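# Unpack heat sink and slip sheet onto their pads

## Task

Lift the finned metal heat sink and the slip sheet beneath it out of the crate. Place the heat sink upright with its fins pointing up, entirely within the outline of the small pad, and put the sheet down flat, entirely within the outline of the large pad.

## Robot and tools

ROBOT. There are two arms. left_arm carries a two-finger gripper that opens to 85 mm. right_arm carries a suction cup with a 41 mm rim. In the scene frame the origin sits at table height midway between the arms' nominal bases, +z points up, +x points out over the table, and left_arm is on the +y side. Camera image sides do not follow these names. The calibrated bases are: left_arm at (+0.056, +0.488, 0) m and right_arm at (-0.016, -0.430, 0) m, both turned only slightly about z.

FRAMES. Each arm reports its pose, and takes its offsets, in its own base frame. Rotations turn about the Hand target's position. Fixed cameras and the table use the scene frame. For the gripper, the fingers point along the tool's +z axis and close along its y axis. Its reported point lies between the closed pads; the fingertips reach about 19 mm past it when closed. For the vacuum tool, the reported point is the centre of the cup rim, and the cup faces along its +z axis. The tool body widens to about 9 cm sideways starting roughly 3 cm behind the rim.

ROW FORMAT. Every movement argument is built from rows of 16 numbers, each in [-1, 1], and a row always covers both arms. The order is: left dx, dy, dz, rx, ry, rz, gripper position, force_limit, speed, then right dx, dy, dz, rx, ry, rz, suction. The six pose numbers for each arm are an offset, not a pose. They are measured from that arm's Hand target at the start of the action or move, along that arm's base axes. A value of 1.0 equals 0.6 m or 180 degrees, and rx, ry, rz together form a single rotation vector. Sending all six as 0 asks the arm to return to its current Hand target. The gripper and suction numbers are absolute settings, not offsets, and a 0 in those slots is a real command. To leave them unchanged, repeat the values you last sent. Gripper position: +1 is fully open, about -0.8 brings the pads together, and -1 closes until something blocks the fingers. force_limit and speed both begin at +1. speed sets roughly 20, 85 or 150 mm/s at -1, 0 and +1. Slower closes and lower force_limit give a gentler grip. Suction is on above 0.01 and off at 0.01 or below.

execute_actions(actions, cameras). actions is a list of actions, and each action is a list of 1 to 15 rows. Each row lasts one step of 1/30 s, and the last row is held until 15 steps (0.5 s) have passed. Every row in an action counts from the same starting Hand target, so repeating an offset in a later action moves the arm further. An empty list simply returns the state and images. The controller limits each step to 70 mm and 16 degrees away from the measured pose.

move(target, speed, blend, stop_force, zero, blocking, cameras). target is either one 16-number row or a list of up to 15 rows, and every row counts from the same starting Hand targets. speed is given in m/s from 0.002 to 1 (default 0.25); turning is capped at twice that value in rad/s. blend is a corner radius in metres for lists. stop_force is given in N from 12 to 80 and ends an arm's path when it feels that much push. Use it slowly and with small values, never when the tool turns, and leave it out when backing away from a contact. zero (default true) re-zeroes the force reading before the move. blocking=false returns early and cannot be combined with stop_force. Paths are straight, do not avoid obstacles, and stop after 10 s. The result includes a move: line giving the outcome (done, off_target, moving, held, fault) and any limits that acted (paced, held).

wait(seconds 0 to 10) lets time pass while the last commands are kept. stop brakes a running move. zoom_image(camera, region=[x0,y0,x1,y1]) enlarges an area of at most 504x504 px from cam_high, cam_low, cam_left_wrist or cam_right_wrist, all 896x504. read_manual gives only licence texts. finished_scene(scene) ends the current scene, takes that scene's number, and cannot be undone.

RESULTS. Each result shows every arm's end_effector_position (m) and quat_wxyz in its base frame, the Hand target (the pose that offsets are measured from), joint velocities (within noise means at rest), Flange force along the tool axes, and some per-step positions for actions. For the gripper, object_status 2 means closed onto something, which is a real grip. 3 means it reached the commanded opening or the pads met, 0 means still moving, and 1 means blocked while opening. position_measured runs from 3 (open) through 78 (60 mm), 130 (40 mm) and 180 (20 mm) to 230 (pads meet). For suction, suction_measured near 0 means no seal and 0.83 or more means airtight, while part_present switches to 1 at 0.50. A held part rides up to 16 mm closer than the cup point suggests. To release, set the part down on its support first and then switch suction off.

AVOID. A fault stop freezes an arm for 10 s. It happens when a joint's contact torque reaches its limit (the wrist joints are only about 24 to 27 N m) or when the net outside force reaches 150 N. The arms are stiff, so commanding even slightly past a firm contact can fault them. Do not drop parts or release them while they are moving, and do not slam, hit hard, push hard, or squeeze a part that is still resting on something. Keep the two arms apart, since a hard contact between them can end the scene. Anything that falls or is left off the table means failure. Watch for MOTOR HOT lines: long holding or stretched reaches heat the motors and can set off an over-temperature stop lasting 30 to 60 s. Loose objects may occasionally be nudged by outside pushes, and time spent thinking lets the scene keep running.

Each tool is called after "Call:" in YAML: its name, and indented under it one key for each argument.

## Session

Call:
execute_actions:
  actions: []

Scene clock: 0.00 s.
left_arm: end_effector_position=(+0.4707, -0.4187, +0.2988) position_measured=3 object_status=3 end_effector_quat_wxyz=(-0.381, +0.270, +0.846, -0.255) | right_arm: end_effector_position=(+0.6244, +0.0827, +0.2731) suction_measured=0.00 part_present=0 end_effector_quat_wxyz=(+0.184, -0.106, +0.881, +0.423)
Joint positions: left_arm=[-0.329 1.096 1.148 0.709 -2.344 0.025] | right_arm=[-0.131 0.361 0.315 -0.958 -1.413 0.476]
Joint velocities: within noise
Flange force (N): no reading
Hand target: left_arm +0.4707, -0.4187, +0.2988; -0.381, +0.270, +0.846, -0.255 | right_arm +0.6244, +0.0827, +0.2731; +0.184, -0.106, +0.881, +0.423

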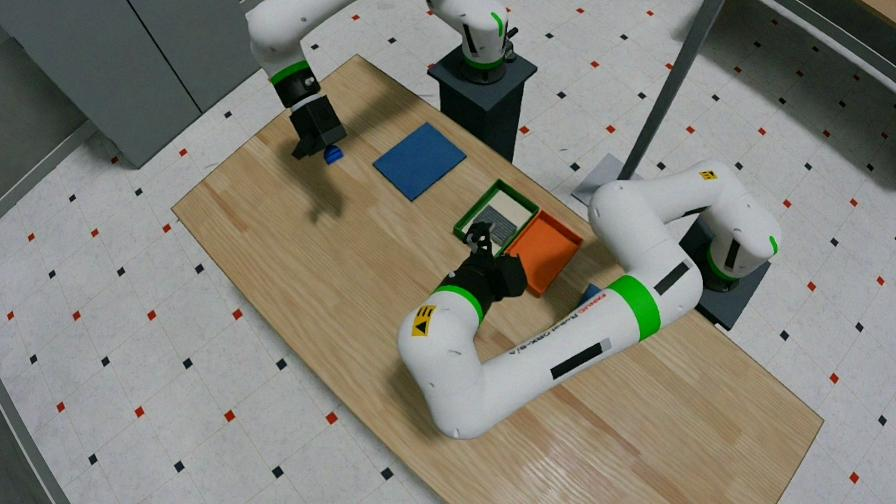

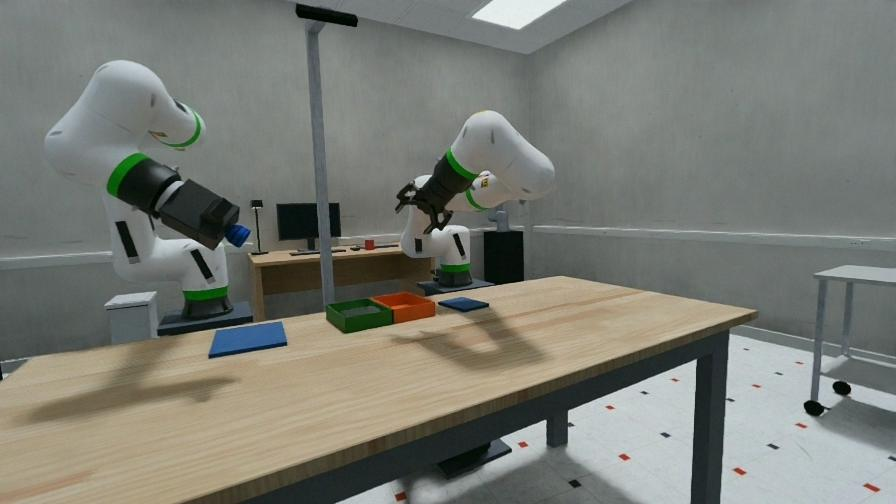

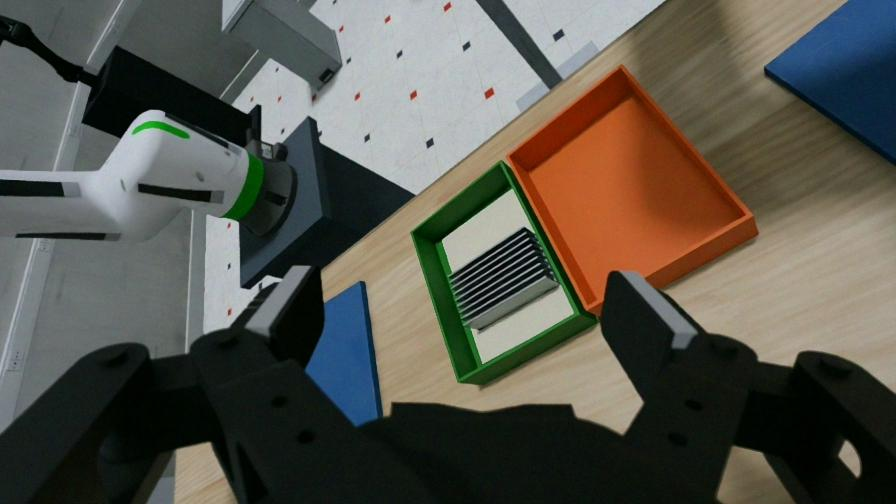

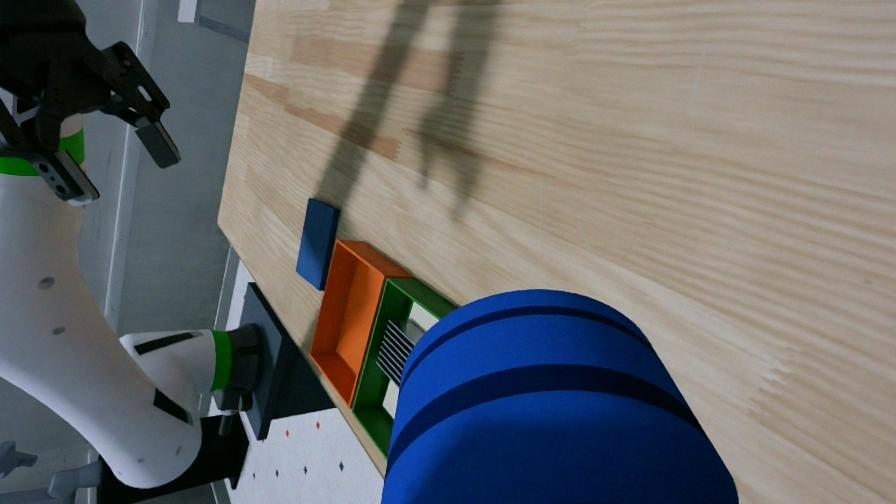

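Call:
zoom_image:
  camera: "cam_left_wrist"
  region: [380, 130, 620, 400]

Call:
zoom_image:
  camera: "cam_high"
  region: [360, 110, 660, 330]

Scaled by 1.867 from the camera's 896x504 image, which has a finer 1280x720 frame.

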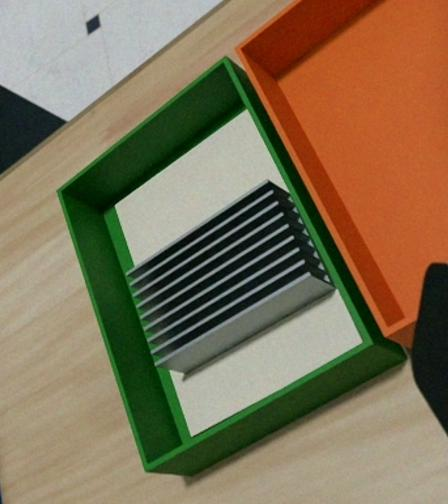

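Scaled by 1.680 from the camera's 896x504 image, which has a finer 1280x720 frame.

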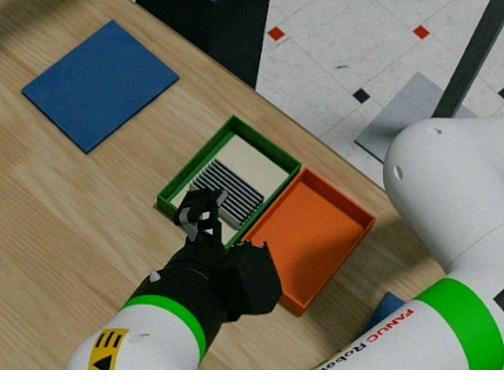

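Call:
move:
  target: [-0.235,-0.186,0.169,-0.0611,-0.3084,-0.2794,1,1,1,0,0,0,0,0,0,0]
  speed: 0.2

Scene clock: 41.87 s.
left_arm: end_effector_position=(+0.3297, -0.5303, +0.4002) position_measured=3 object_status=3 end_effector_quat_wxyz=(+0.000, +0.707, +0.707, +0.000) | right_arm: end_effector_position=(+0.6244, +0.0827, +0.2731) suction_measured=0.00 part_present=0 end_effector_quat_wxyz=(+0.184, -0.106, +0.881, +0.423)
Joint positions: left_arm=[-0.805 0.571 1.009 -0.001 -2.009 -0.767] | right_arm=[-0.131 0.361 0.315 -0.958 -1.413 0.476]
Joint velocities: within noise
Flange force (N): left_arm=no reading | right_arm=[-6.1 -2.5 -0.7]
Hand target: left_arm +0.3297, -0.5303, +0.4002; +0.000, +0.707, +0.707, +0.000 | right_arm +0.6244, +0.0827, +0.2731; +0.184, -0.106, +0.881, +0.423
Off the commanded pose: left_arm 0.000 m, 0 deg | right_arm 0.000 m, 0 deg.
move: done
camera_calibration:
cam_left_wrist: T_world_to_cam=[[0.999646, 0.0244871, 0.0104133, -0.317204], [0.0190557, -0.931925, 0.36215, -0.62757], [0.0185724, -0.361823, -0.932062, 0.304876], [0, 0, 0, 1]] pos_world=[0.323388, -0.46677, 0.514741]

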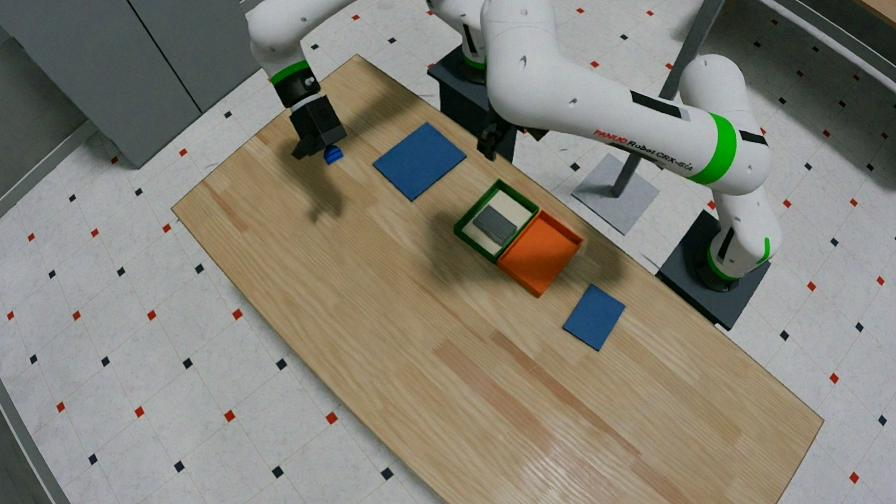

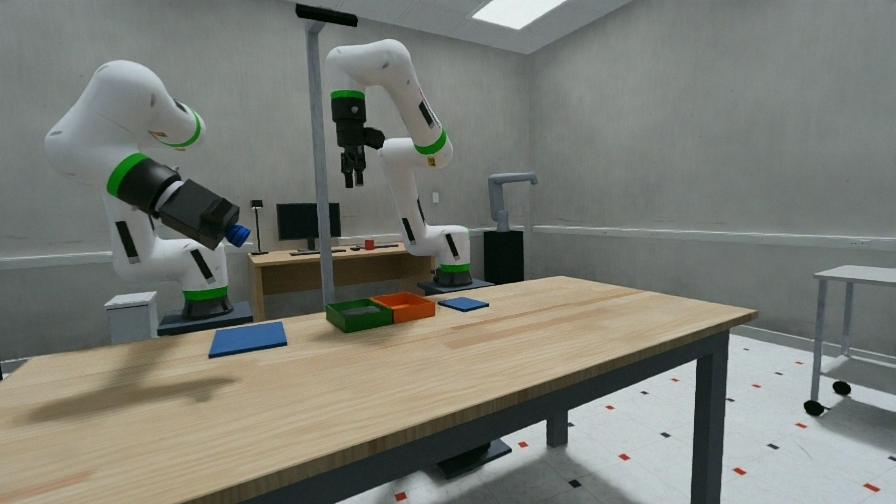

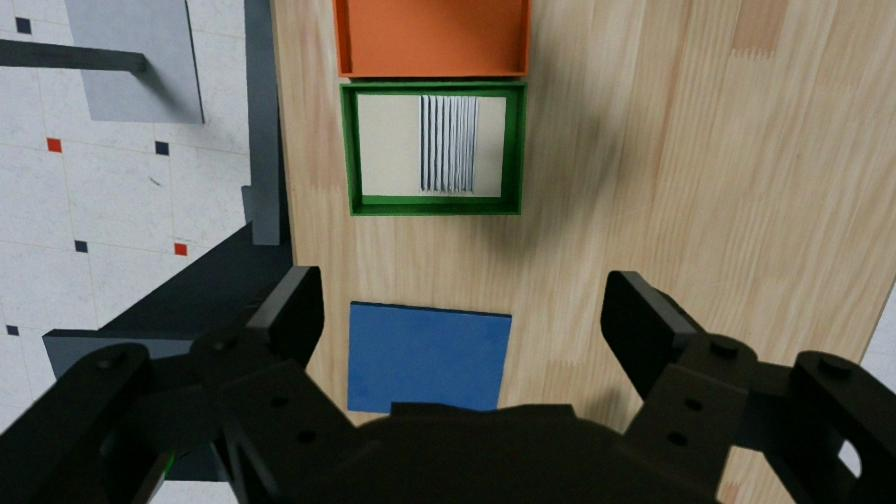

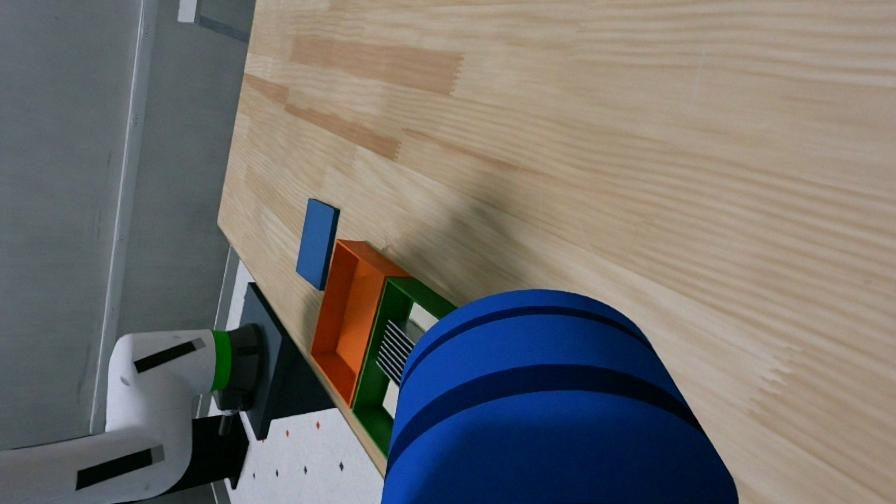

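Call:
zoom_image:
  camera: "cam_left_wrist"
  region: [330, 70, 540, 230]

Call:
zoom_image:
  camera: "cam_high"
  region: [360, 110, 660, 360]

Call:
zoom_image:
  camera: "cam_low"
  region: [190, 270, 510, 370]

Scaled by 2.400 from the camera's 896x504 image, which has a finer 1280x720 frame.

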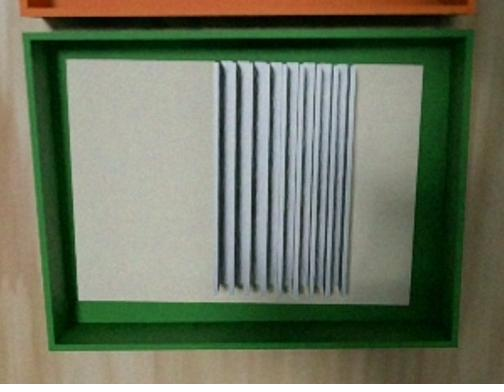

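Scaled by 1.680 from the camera's 896x504 image, which has a finer 1280x720 frame.

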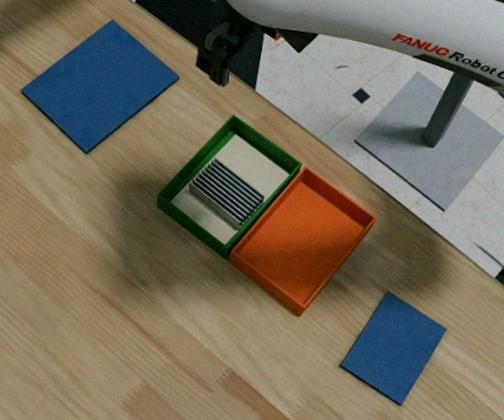

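Scaled by 1.575 from the camera's 896x504 image, which has a finer 1280x720 frame.

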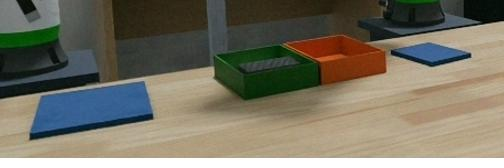

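Call:
move:
  target: [0.004,-0.008,-0.467,0,0,0,1,1,1,0,0,0,0,0,0,0]
  speed: 0.2

Call:
zoom_image:
  camera: "cam_left_wrist"
  region: [250, 0, 690, 420]

Call:
zoom_image:
  camera: "cam_low"
  region: [310, 220, 450, 340]

Scene clock: 69.40 s.
left_arm: end_effector_position=(+0.3321, -0.5351, +0.1201) position_measured=3 object_status=3 end_effector_quat_wxyz=(+0.000, +0.707, +0.707, +0.000) | right_arm: end_effector_position=(+0.6244, +0.0827, +0.2731) suction_measured=0.00 part_present=0 end_effector_quat_wxyz=(+0.184, -0.106, +0.881, +0.423)
Joint positions: left_arm=[-0.808 0.511 0.252 0 -1.312 -0.764] | right_arm=[-0.131 0.361 0.315 -0.958 -1.413 0.476]
Joint velocities: within noise
Flange force (N): left_arm=[5.2 -3.5 -0.8] | right_arm=[-6.5 -2.8 -0.9]
Hand target: left_arm +0.3321, -0.5351, +0.1200; +0.000, +0.707, +0.707, +0.000 | right_arm +0.6244, +0.0827, +0.2731; +0.184, -0.106, +0.881, +0.423
Off the commanded pose: left_arm 0.000 m, 0 deg | right_arm 0.000 m, 0 deg.
move: done
camera_calibration:
cam_left_wrist: T_world_to_cam=[[0.999648, 0.0243949, 0.0104455, -0.316521], [0.018954, -0.931847, 0.362356, -0.530628], [0.0185732, -0.362031, -0.931981, 0.0419087], [0, 0, 0, 1]] pos_world=[0.325688, -0.47157, 0.234641]

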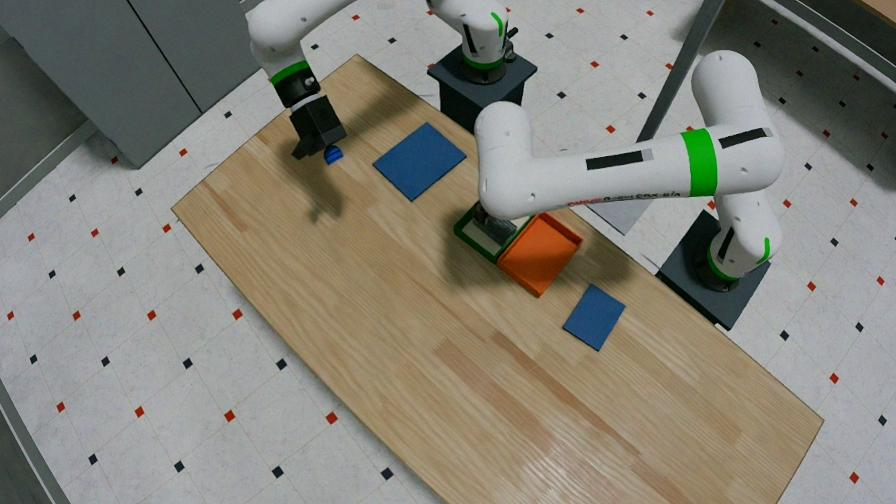

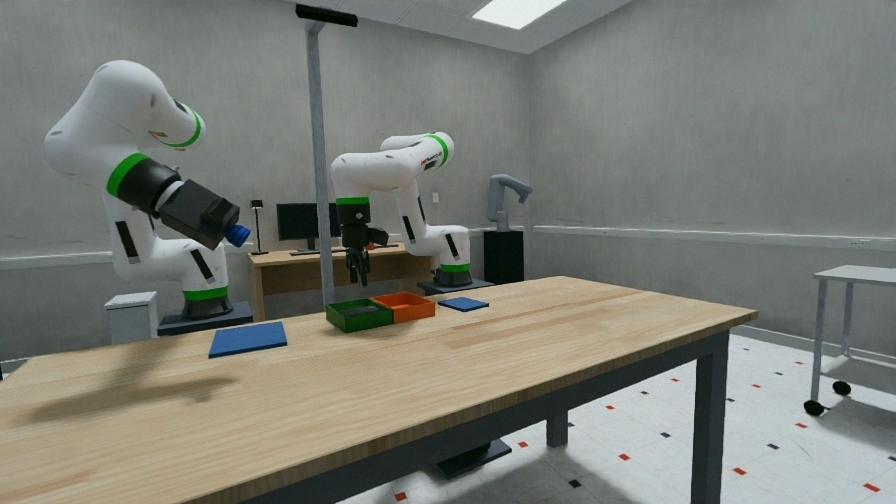

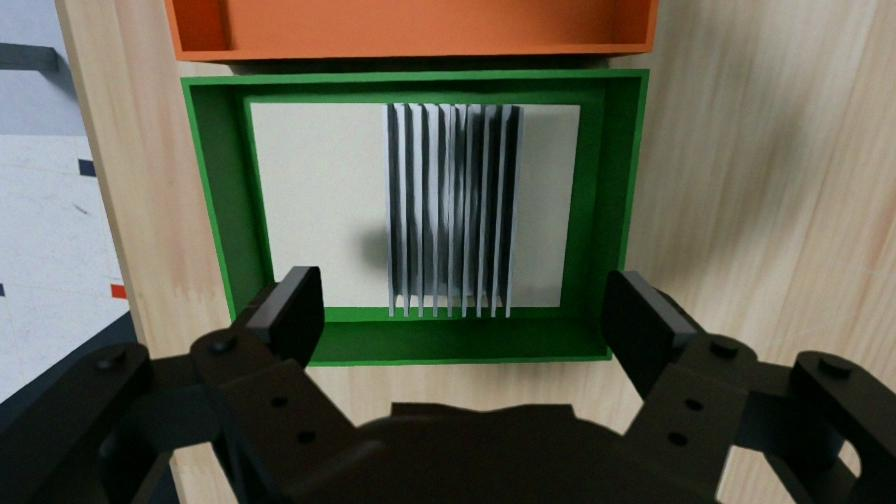

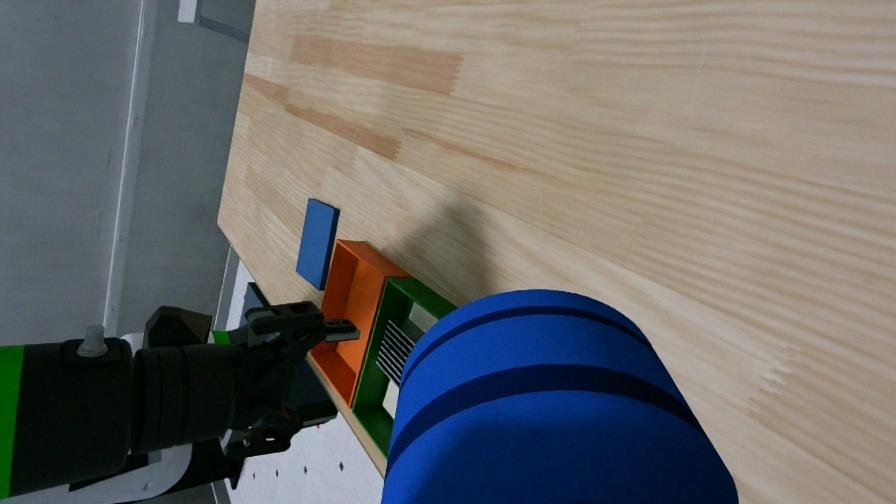

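Scaled by 1.145 from the camera's 896x504 image, which has a finer 1280x720 frame.

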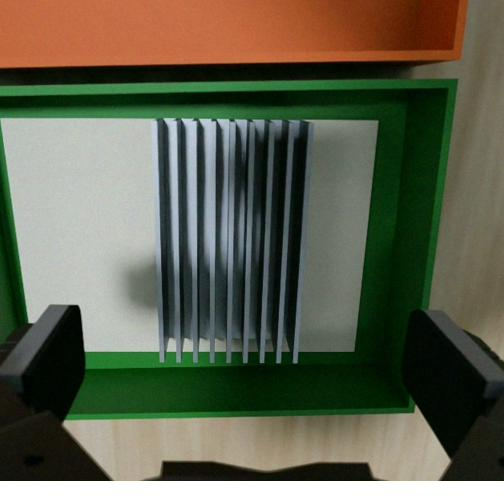

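Scaled by 3.600 from the camera's 896x504 image, which has a finer 1280x720 frame.

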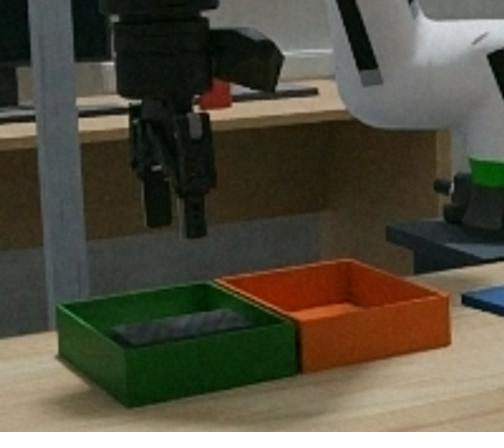

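Call:
move:
  target: [0.0003,-0.002,-0.155,0,0,0,1,1,1,0,0,0,0,0,0,0]
  speed: 0.08

Call:
zoom_image:
  camera: "cam_low"
  region: [310, 220, 450, 340]

Scene clock: 93.03 s.
left_arm: end_effector_position=(+0.3323, -0.5363, +0.0270) position_measured=3 object_status=3 end_effector_quat_wxyz=(+0.000, +0.707, +0.707, +0.000) | right_arm: end_effector_position=(+0.6244, +0.0827, +0.2731) suction_measured=0.00 part_present=0 end_effector_quat_wxyz=(+0.184, -0.106, +0.881, +0.423)
Joint positions: left_arm=[-0.809 0.594 0.148 -0.001 -1.125 -0.762] | right_arm=[-0.131 0.361 0.315 -0.958 -1.413 0.476]
Joint velocities: within noise
Flange force (N): left_arm=[1.8 -1.9 -1.6] | right_arm=[-6.3 -2.5 -0.6]
Hand target: left_arm +0.3323, -0.5363, +0.0270; +0.000, +0.707, +0.707, +0.000 | right_arm +0.6244, +0.0827, +0.2731; +0.184, -0.106, +0.881, +0.423
Off the commanded pose: left_arm 0.000 m, 0 deg | right_arm 0.000 m, 0 deg.
move: done
camera_calibration:
cam_left_wrist: T_world_to_cam=[[0.999648, 0.0243943, 0.0104472, -0.315721], [0.0189552, -0.931894, 0.362235, -0.498056], [0.0185721, -0.36191, -0.932028, -0.0451393], [0, 0, 0, 1]] pos_world=[0.325888, -0.47277, 0.141641]

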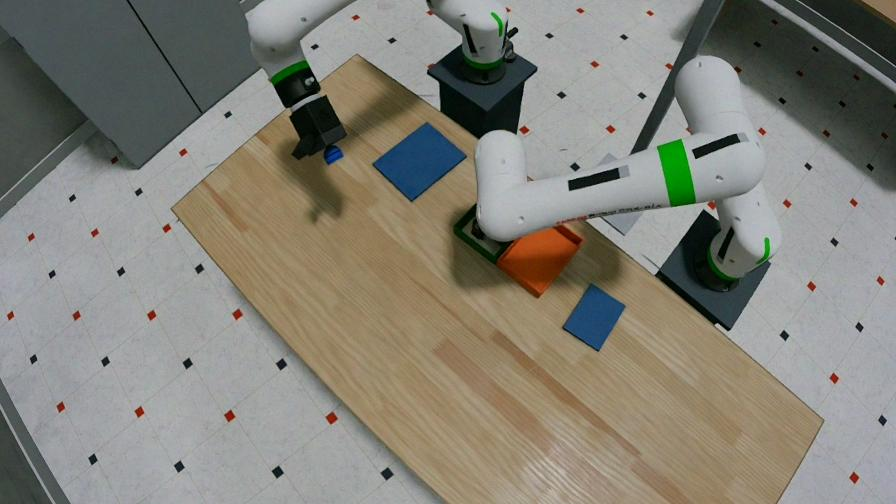

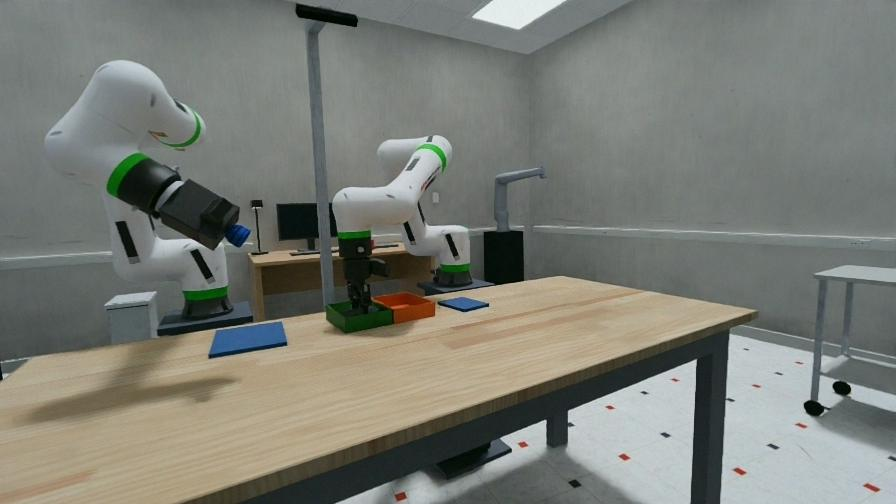

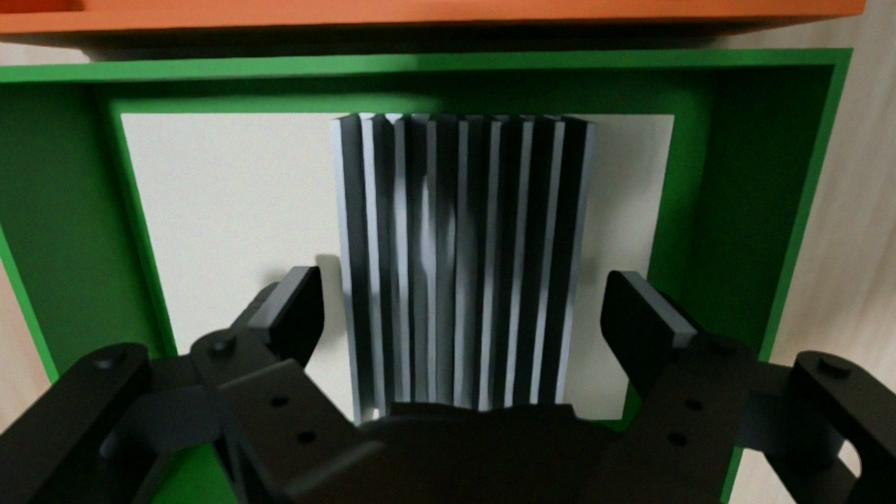

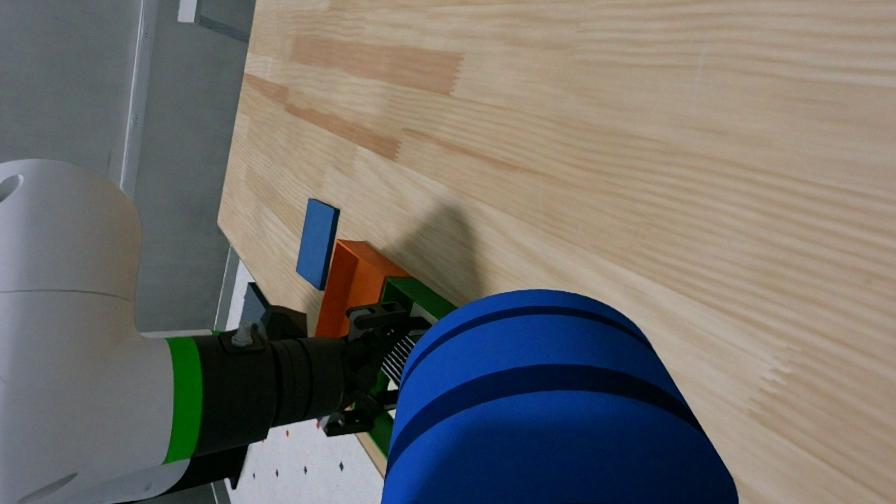

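Scaled by 3.600 from the camera's 896x504 image, which has a finer 1280x720 frame.

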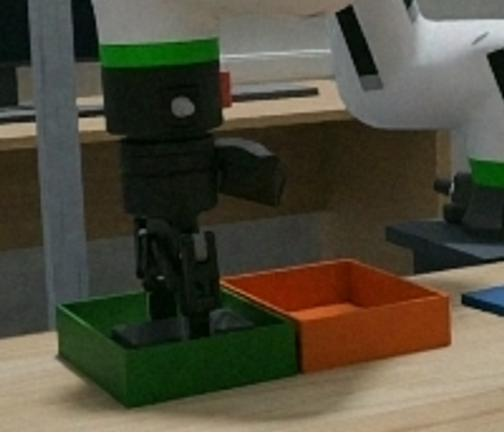

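Call:
move:
  target: [0,0,0,0,0,0,-1,-0.5,-1,0,0,0,0,0,0,0]

Scene clock: 98.20 s.
left_arm: end_effector_position=(+0.3323, -0.5363, +0.0270) position_measured=78 object_status=0 end_effector_quat_wxyz=(+0.000, +0.707, +0.707, +0.000) | right_arm: end_effector_position=(+0.6244, +0.0827, +0.2731) suction_measured=0.00 part_present=0 end_effector_quat_wxyz=(+0.184, -0.106, +0.881, +0.423)
Joint positions: left_arm=[-0.809 0.594 0.148 -0.001 -1.125 -0.762] | right_arm=[-0.131 0.361 0.315 -0.958 -1.413 0.476]
Joint velocities: within noise
Flange force (N): left_arm=[4.7 -2.2 -8.7] | right_arm=[-6.1 -2.5 -0.9]
Hand target: left_arm +0.3323, -0.5363, +0.0270; +0.000, +0.707, +0.707, +0.000 | right_arm +0.6244, +0.0827, +0.2731; +0.184, -0.106, +0.881, +0.423
Off the commanded pose: left_arm 0.000 m, 0 deg | right_arm 0.000 m, 0 deg.
move: done
camera_calibration:
cam_left_wrist: T_world_to_cam=[[0.999648, 0.0243943, 0.0104472, -0.31572], [0.0189552, -0.931894, 0.362235, -0.49802], [0.0185721, -0.36191, -0.932028, -0.0452325], [0, 0, 0, 1]] pos_world=[0.325888, -0.47277, 0.141541]

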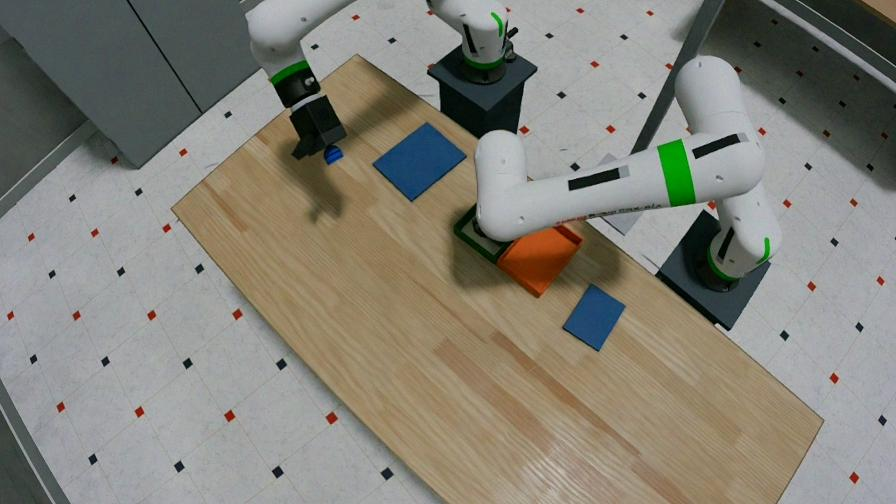

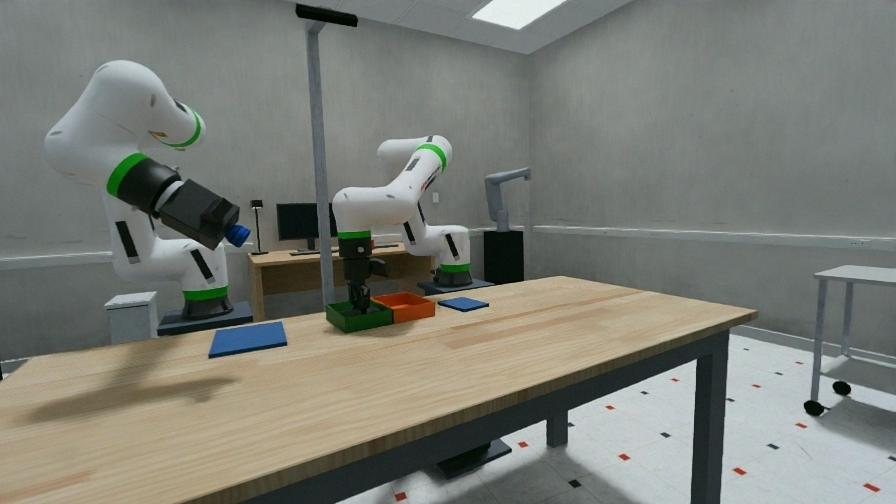

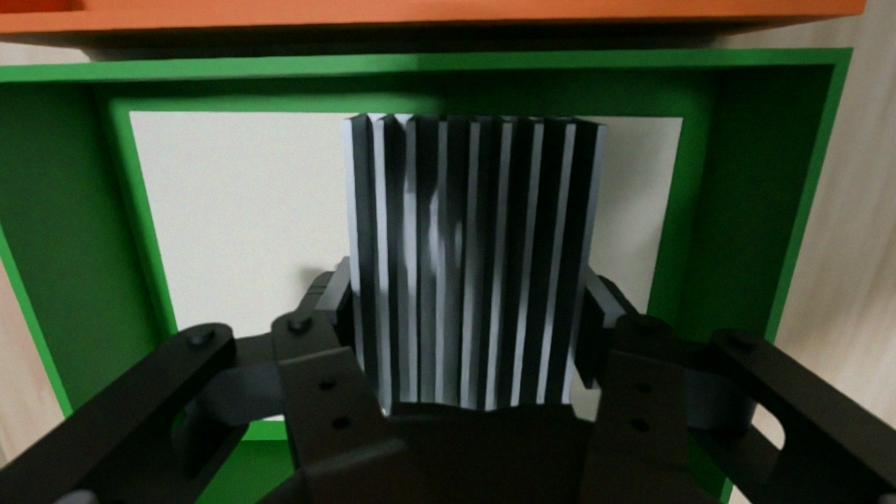

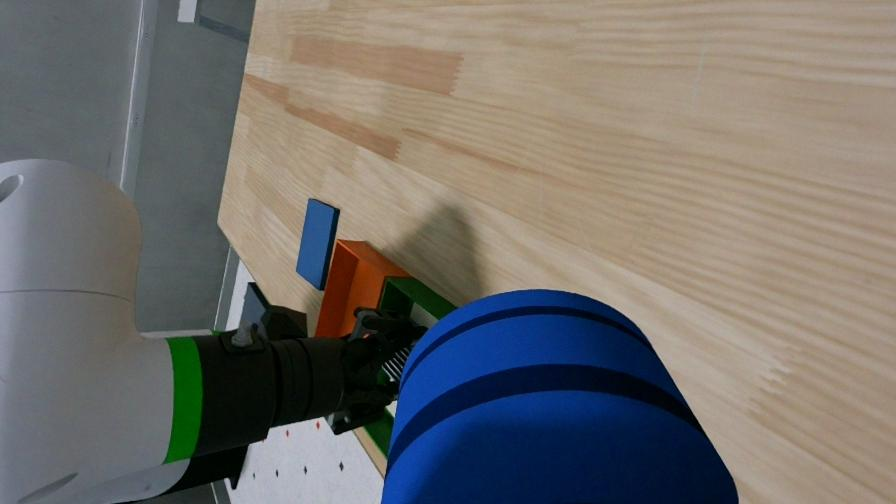

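Call:
move:
  target: [0,0,0.16,0,0,0,-1,-0.5,-1,0,0,0,0,0,0,0]
  speed: 0.06

Call:
zoom_image:
  camera: "cam_low"
  region: [310, 220, 450, 340]

Scene clock: 127.27 s.
left_arm: end_effector_position=(+0.3323, -0.5363, +0.1230) position_measured=78 object_status=2 end_effector_quat_wxyz=(+0.000, +0.707, +0.707, +0.000) | right_arm: end_effector_position=(+0.6244, +0.0827, +0.2731) suction_measured=0.00 part_present=0 end_effector_quat_wxyz=(+0.184, -0.106, +0.881, +0.423)
Joint positions: left_arm=[-0.809 0.512 0.261 -0.001 -1.32 -0.763] | right_arm=[-0.131 0.361 0.315 -0.958 -1.413 0.476]
Joint velocities: within noise
Flange force (N): left_arm=[4.0 -2.9 1.4] | right_arm=[-6.5 -2.9 -0.8]
Hand target: left_arm +0.3323, -0.5363, +0.1230; +0.000, +0.707, +0.707, +0.000 | right_arm +0.6244, +0.0827, +0.2731; +0.184, -0.106, +0.881, +0.423
Off the commanded pose: left_arm 0.000 m, 0 deg | right_arm 0.000 m, 0 deg.
move: done
camera_calibration:
cam_left_wrist: T_world_to_cam=[[0.999648, 0.0243941, 0.0104499, -0.316723], [0.0189558, -0.931928, 0.362149, -0.53279], [0.0185728, -0.361823, -0.932062, 0.0442911], [0, 0, 0, 1]] pos_world=[0.325888, -0.47277, 0.237541]

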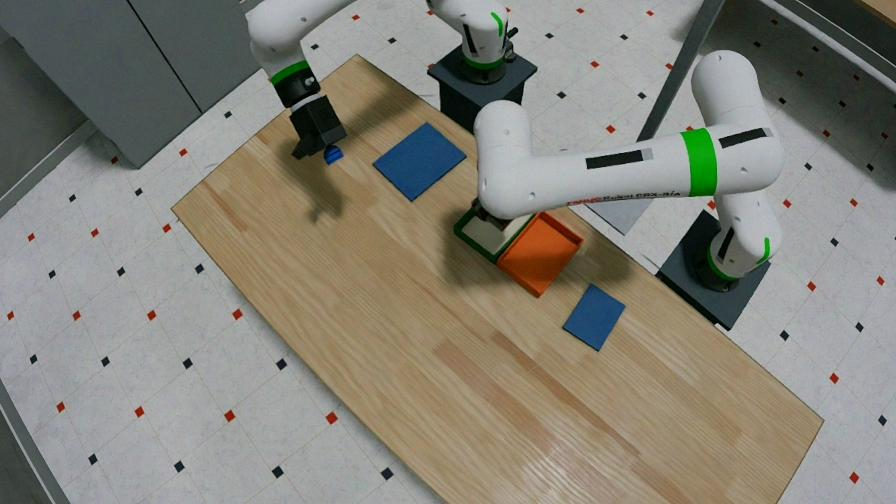

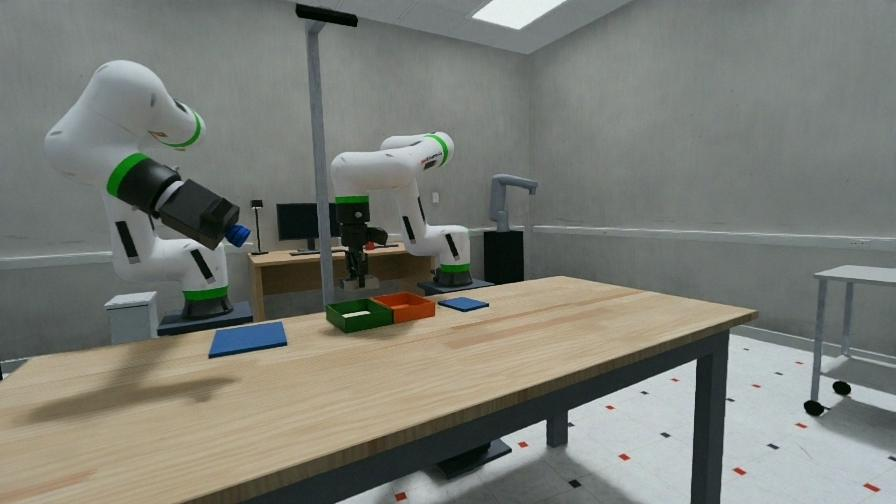

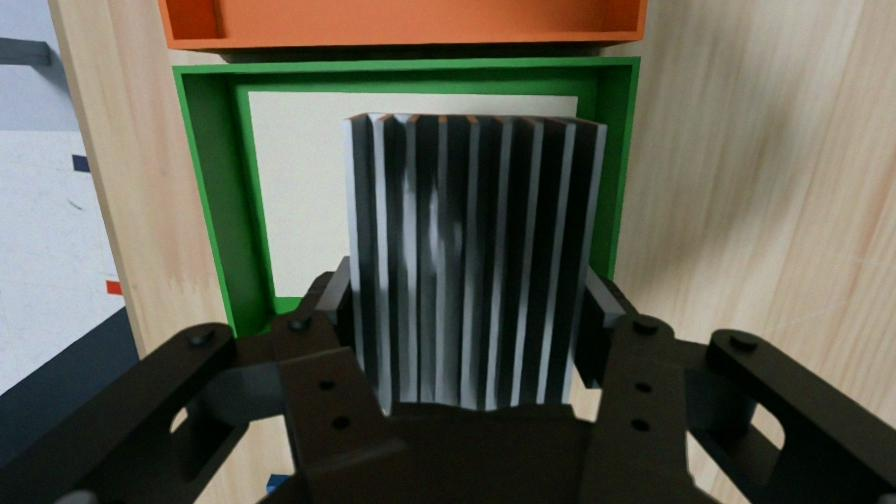

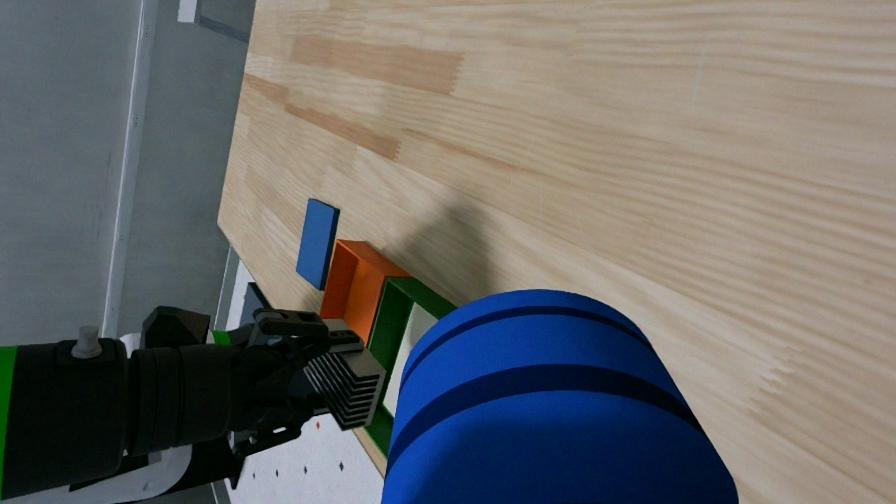

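Scaled by 3.600 from the camera's 896x504 image, which has a finer 1280x720 frame.

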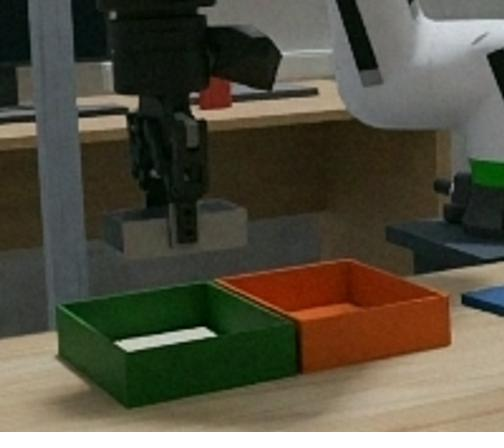

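Call:
move:
  target: [0.01,0.539,0.378,0,0,0,-1,-0.5,-1,0,0,0,0,0,0,0]
  speed: 0.2

Call:
zoom_image:
  camera: "cam_left_wrist"
  region: [330, 0, 600, 160]

Scene clock: 133.20 s.
left_arm: end_effector_position=(+0.3383, -0.2129, +0.3498) position_measured=78 object_status=2 end_effector_quat_wxyz=(+0.000, +0.707, +0.707, +0.000) | right_arm: end_effector_position=(+0.6244, +0.0827, +0.2731) suction_measured=0.00 part_present=0 end_effector_quat_wxyz=(+0.184, -0.106, +0.881, +0.423)
Joint positions: left_arm=[-0.231 -0.113 0.05 -0.001 -1.734 -1.341] | right_arm=[-0.131 0.361 0.315 -0.958 -1.413 0.476]
Joint velocities: within noise
Flange force (N): left_arm=[0.3 -2.7 3.9] | right_arm=[-6.7 -2.6 -0.6]
Hand target: left_arm +0.3383, -0.2129, +0.3498; +0.000, +0.707, +0.707, +0.000 | right_arm +0.6244, +0.0827, +0.2731; +0.184, -0.106, +0.881, +0.423
Off the commanded pose: left_arm 0.000 m, 0 deg | right_arm 0.000 m, 0 deg.
move: done
camera_calibration:
cam_left_wrist: T_world_to_cam=[[0.999648, 0.0243921, 0.0104507, -0.332981], [0.0189537, -0.931928, 0.362149, -0.313653], [0.0185728, -0.361823, -0.932062, 0.372585], [0, 0, 0, 1]] pos_world=[0.331888, -0.14937, 0.464341]

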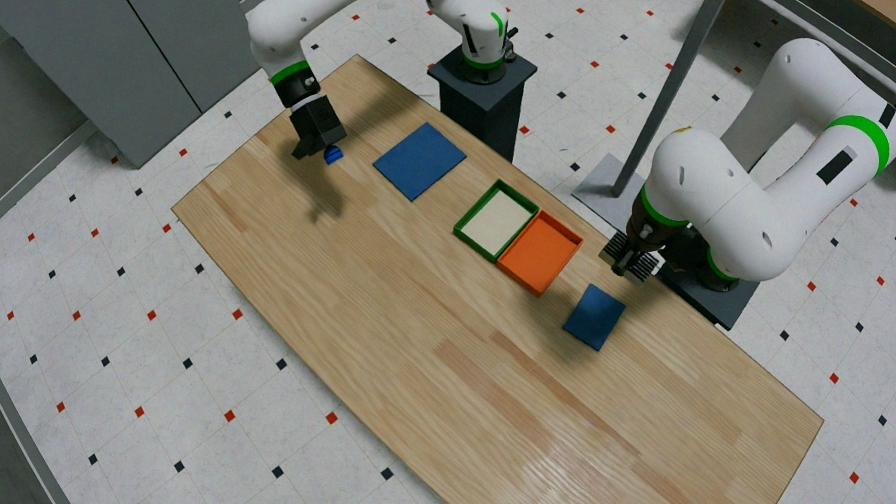

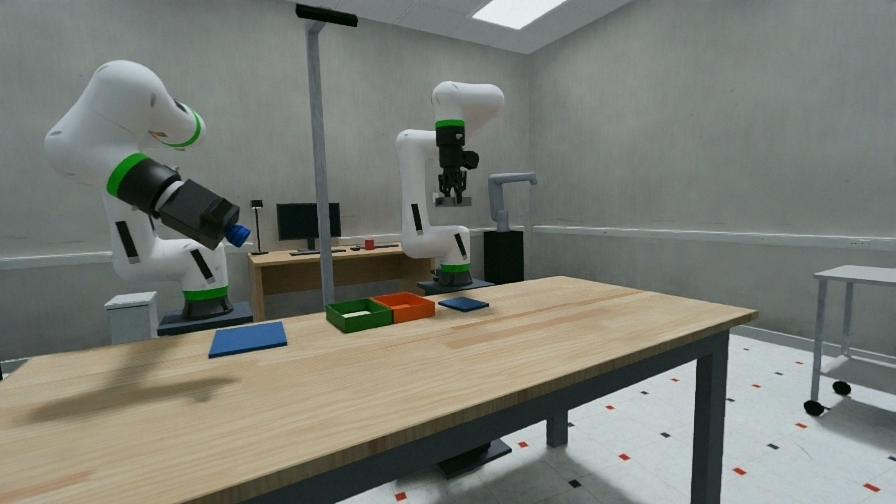

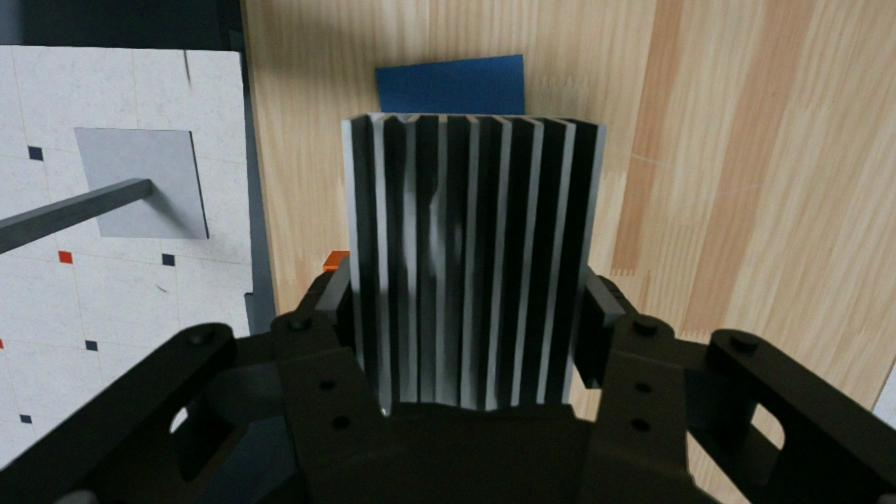

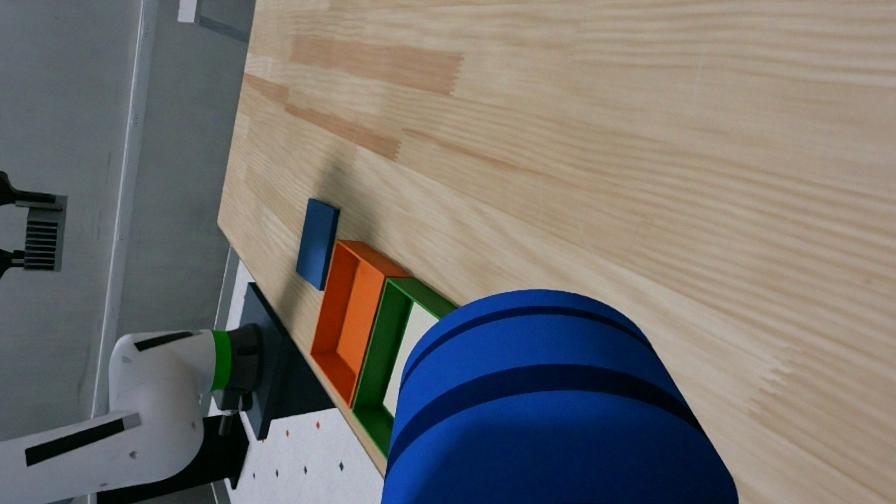

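Scaled by 1.867 from the camera's 896x504 image, which has a finer 1280x720 frame.

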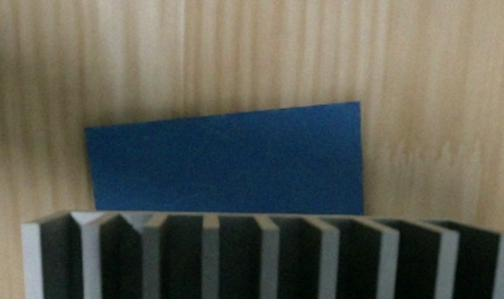

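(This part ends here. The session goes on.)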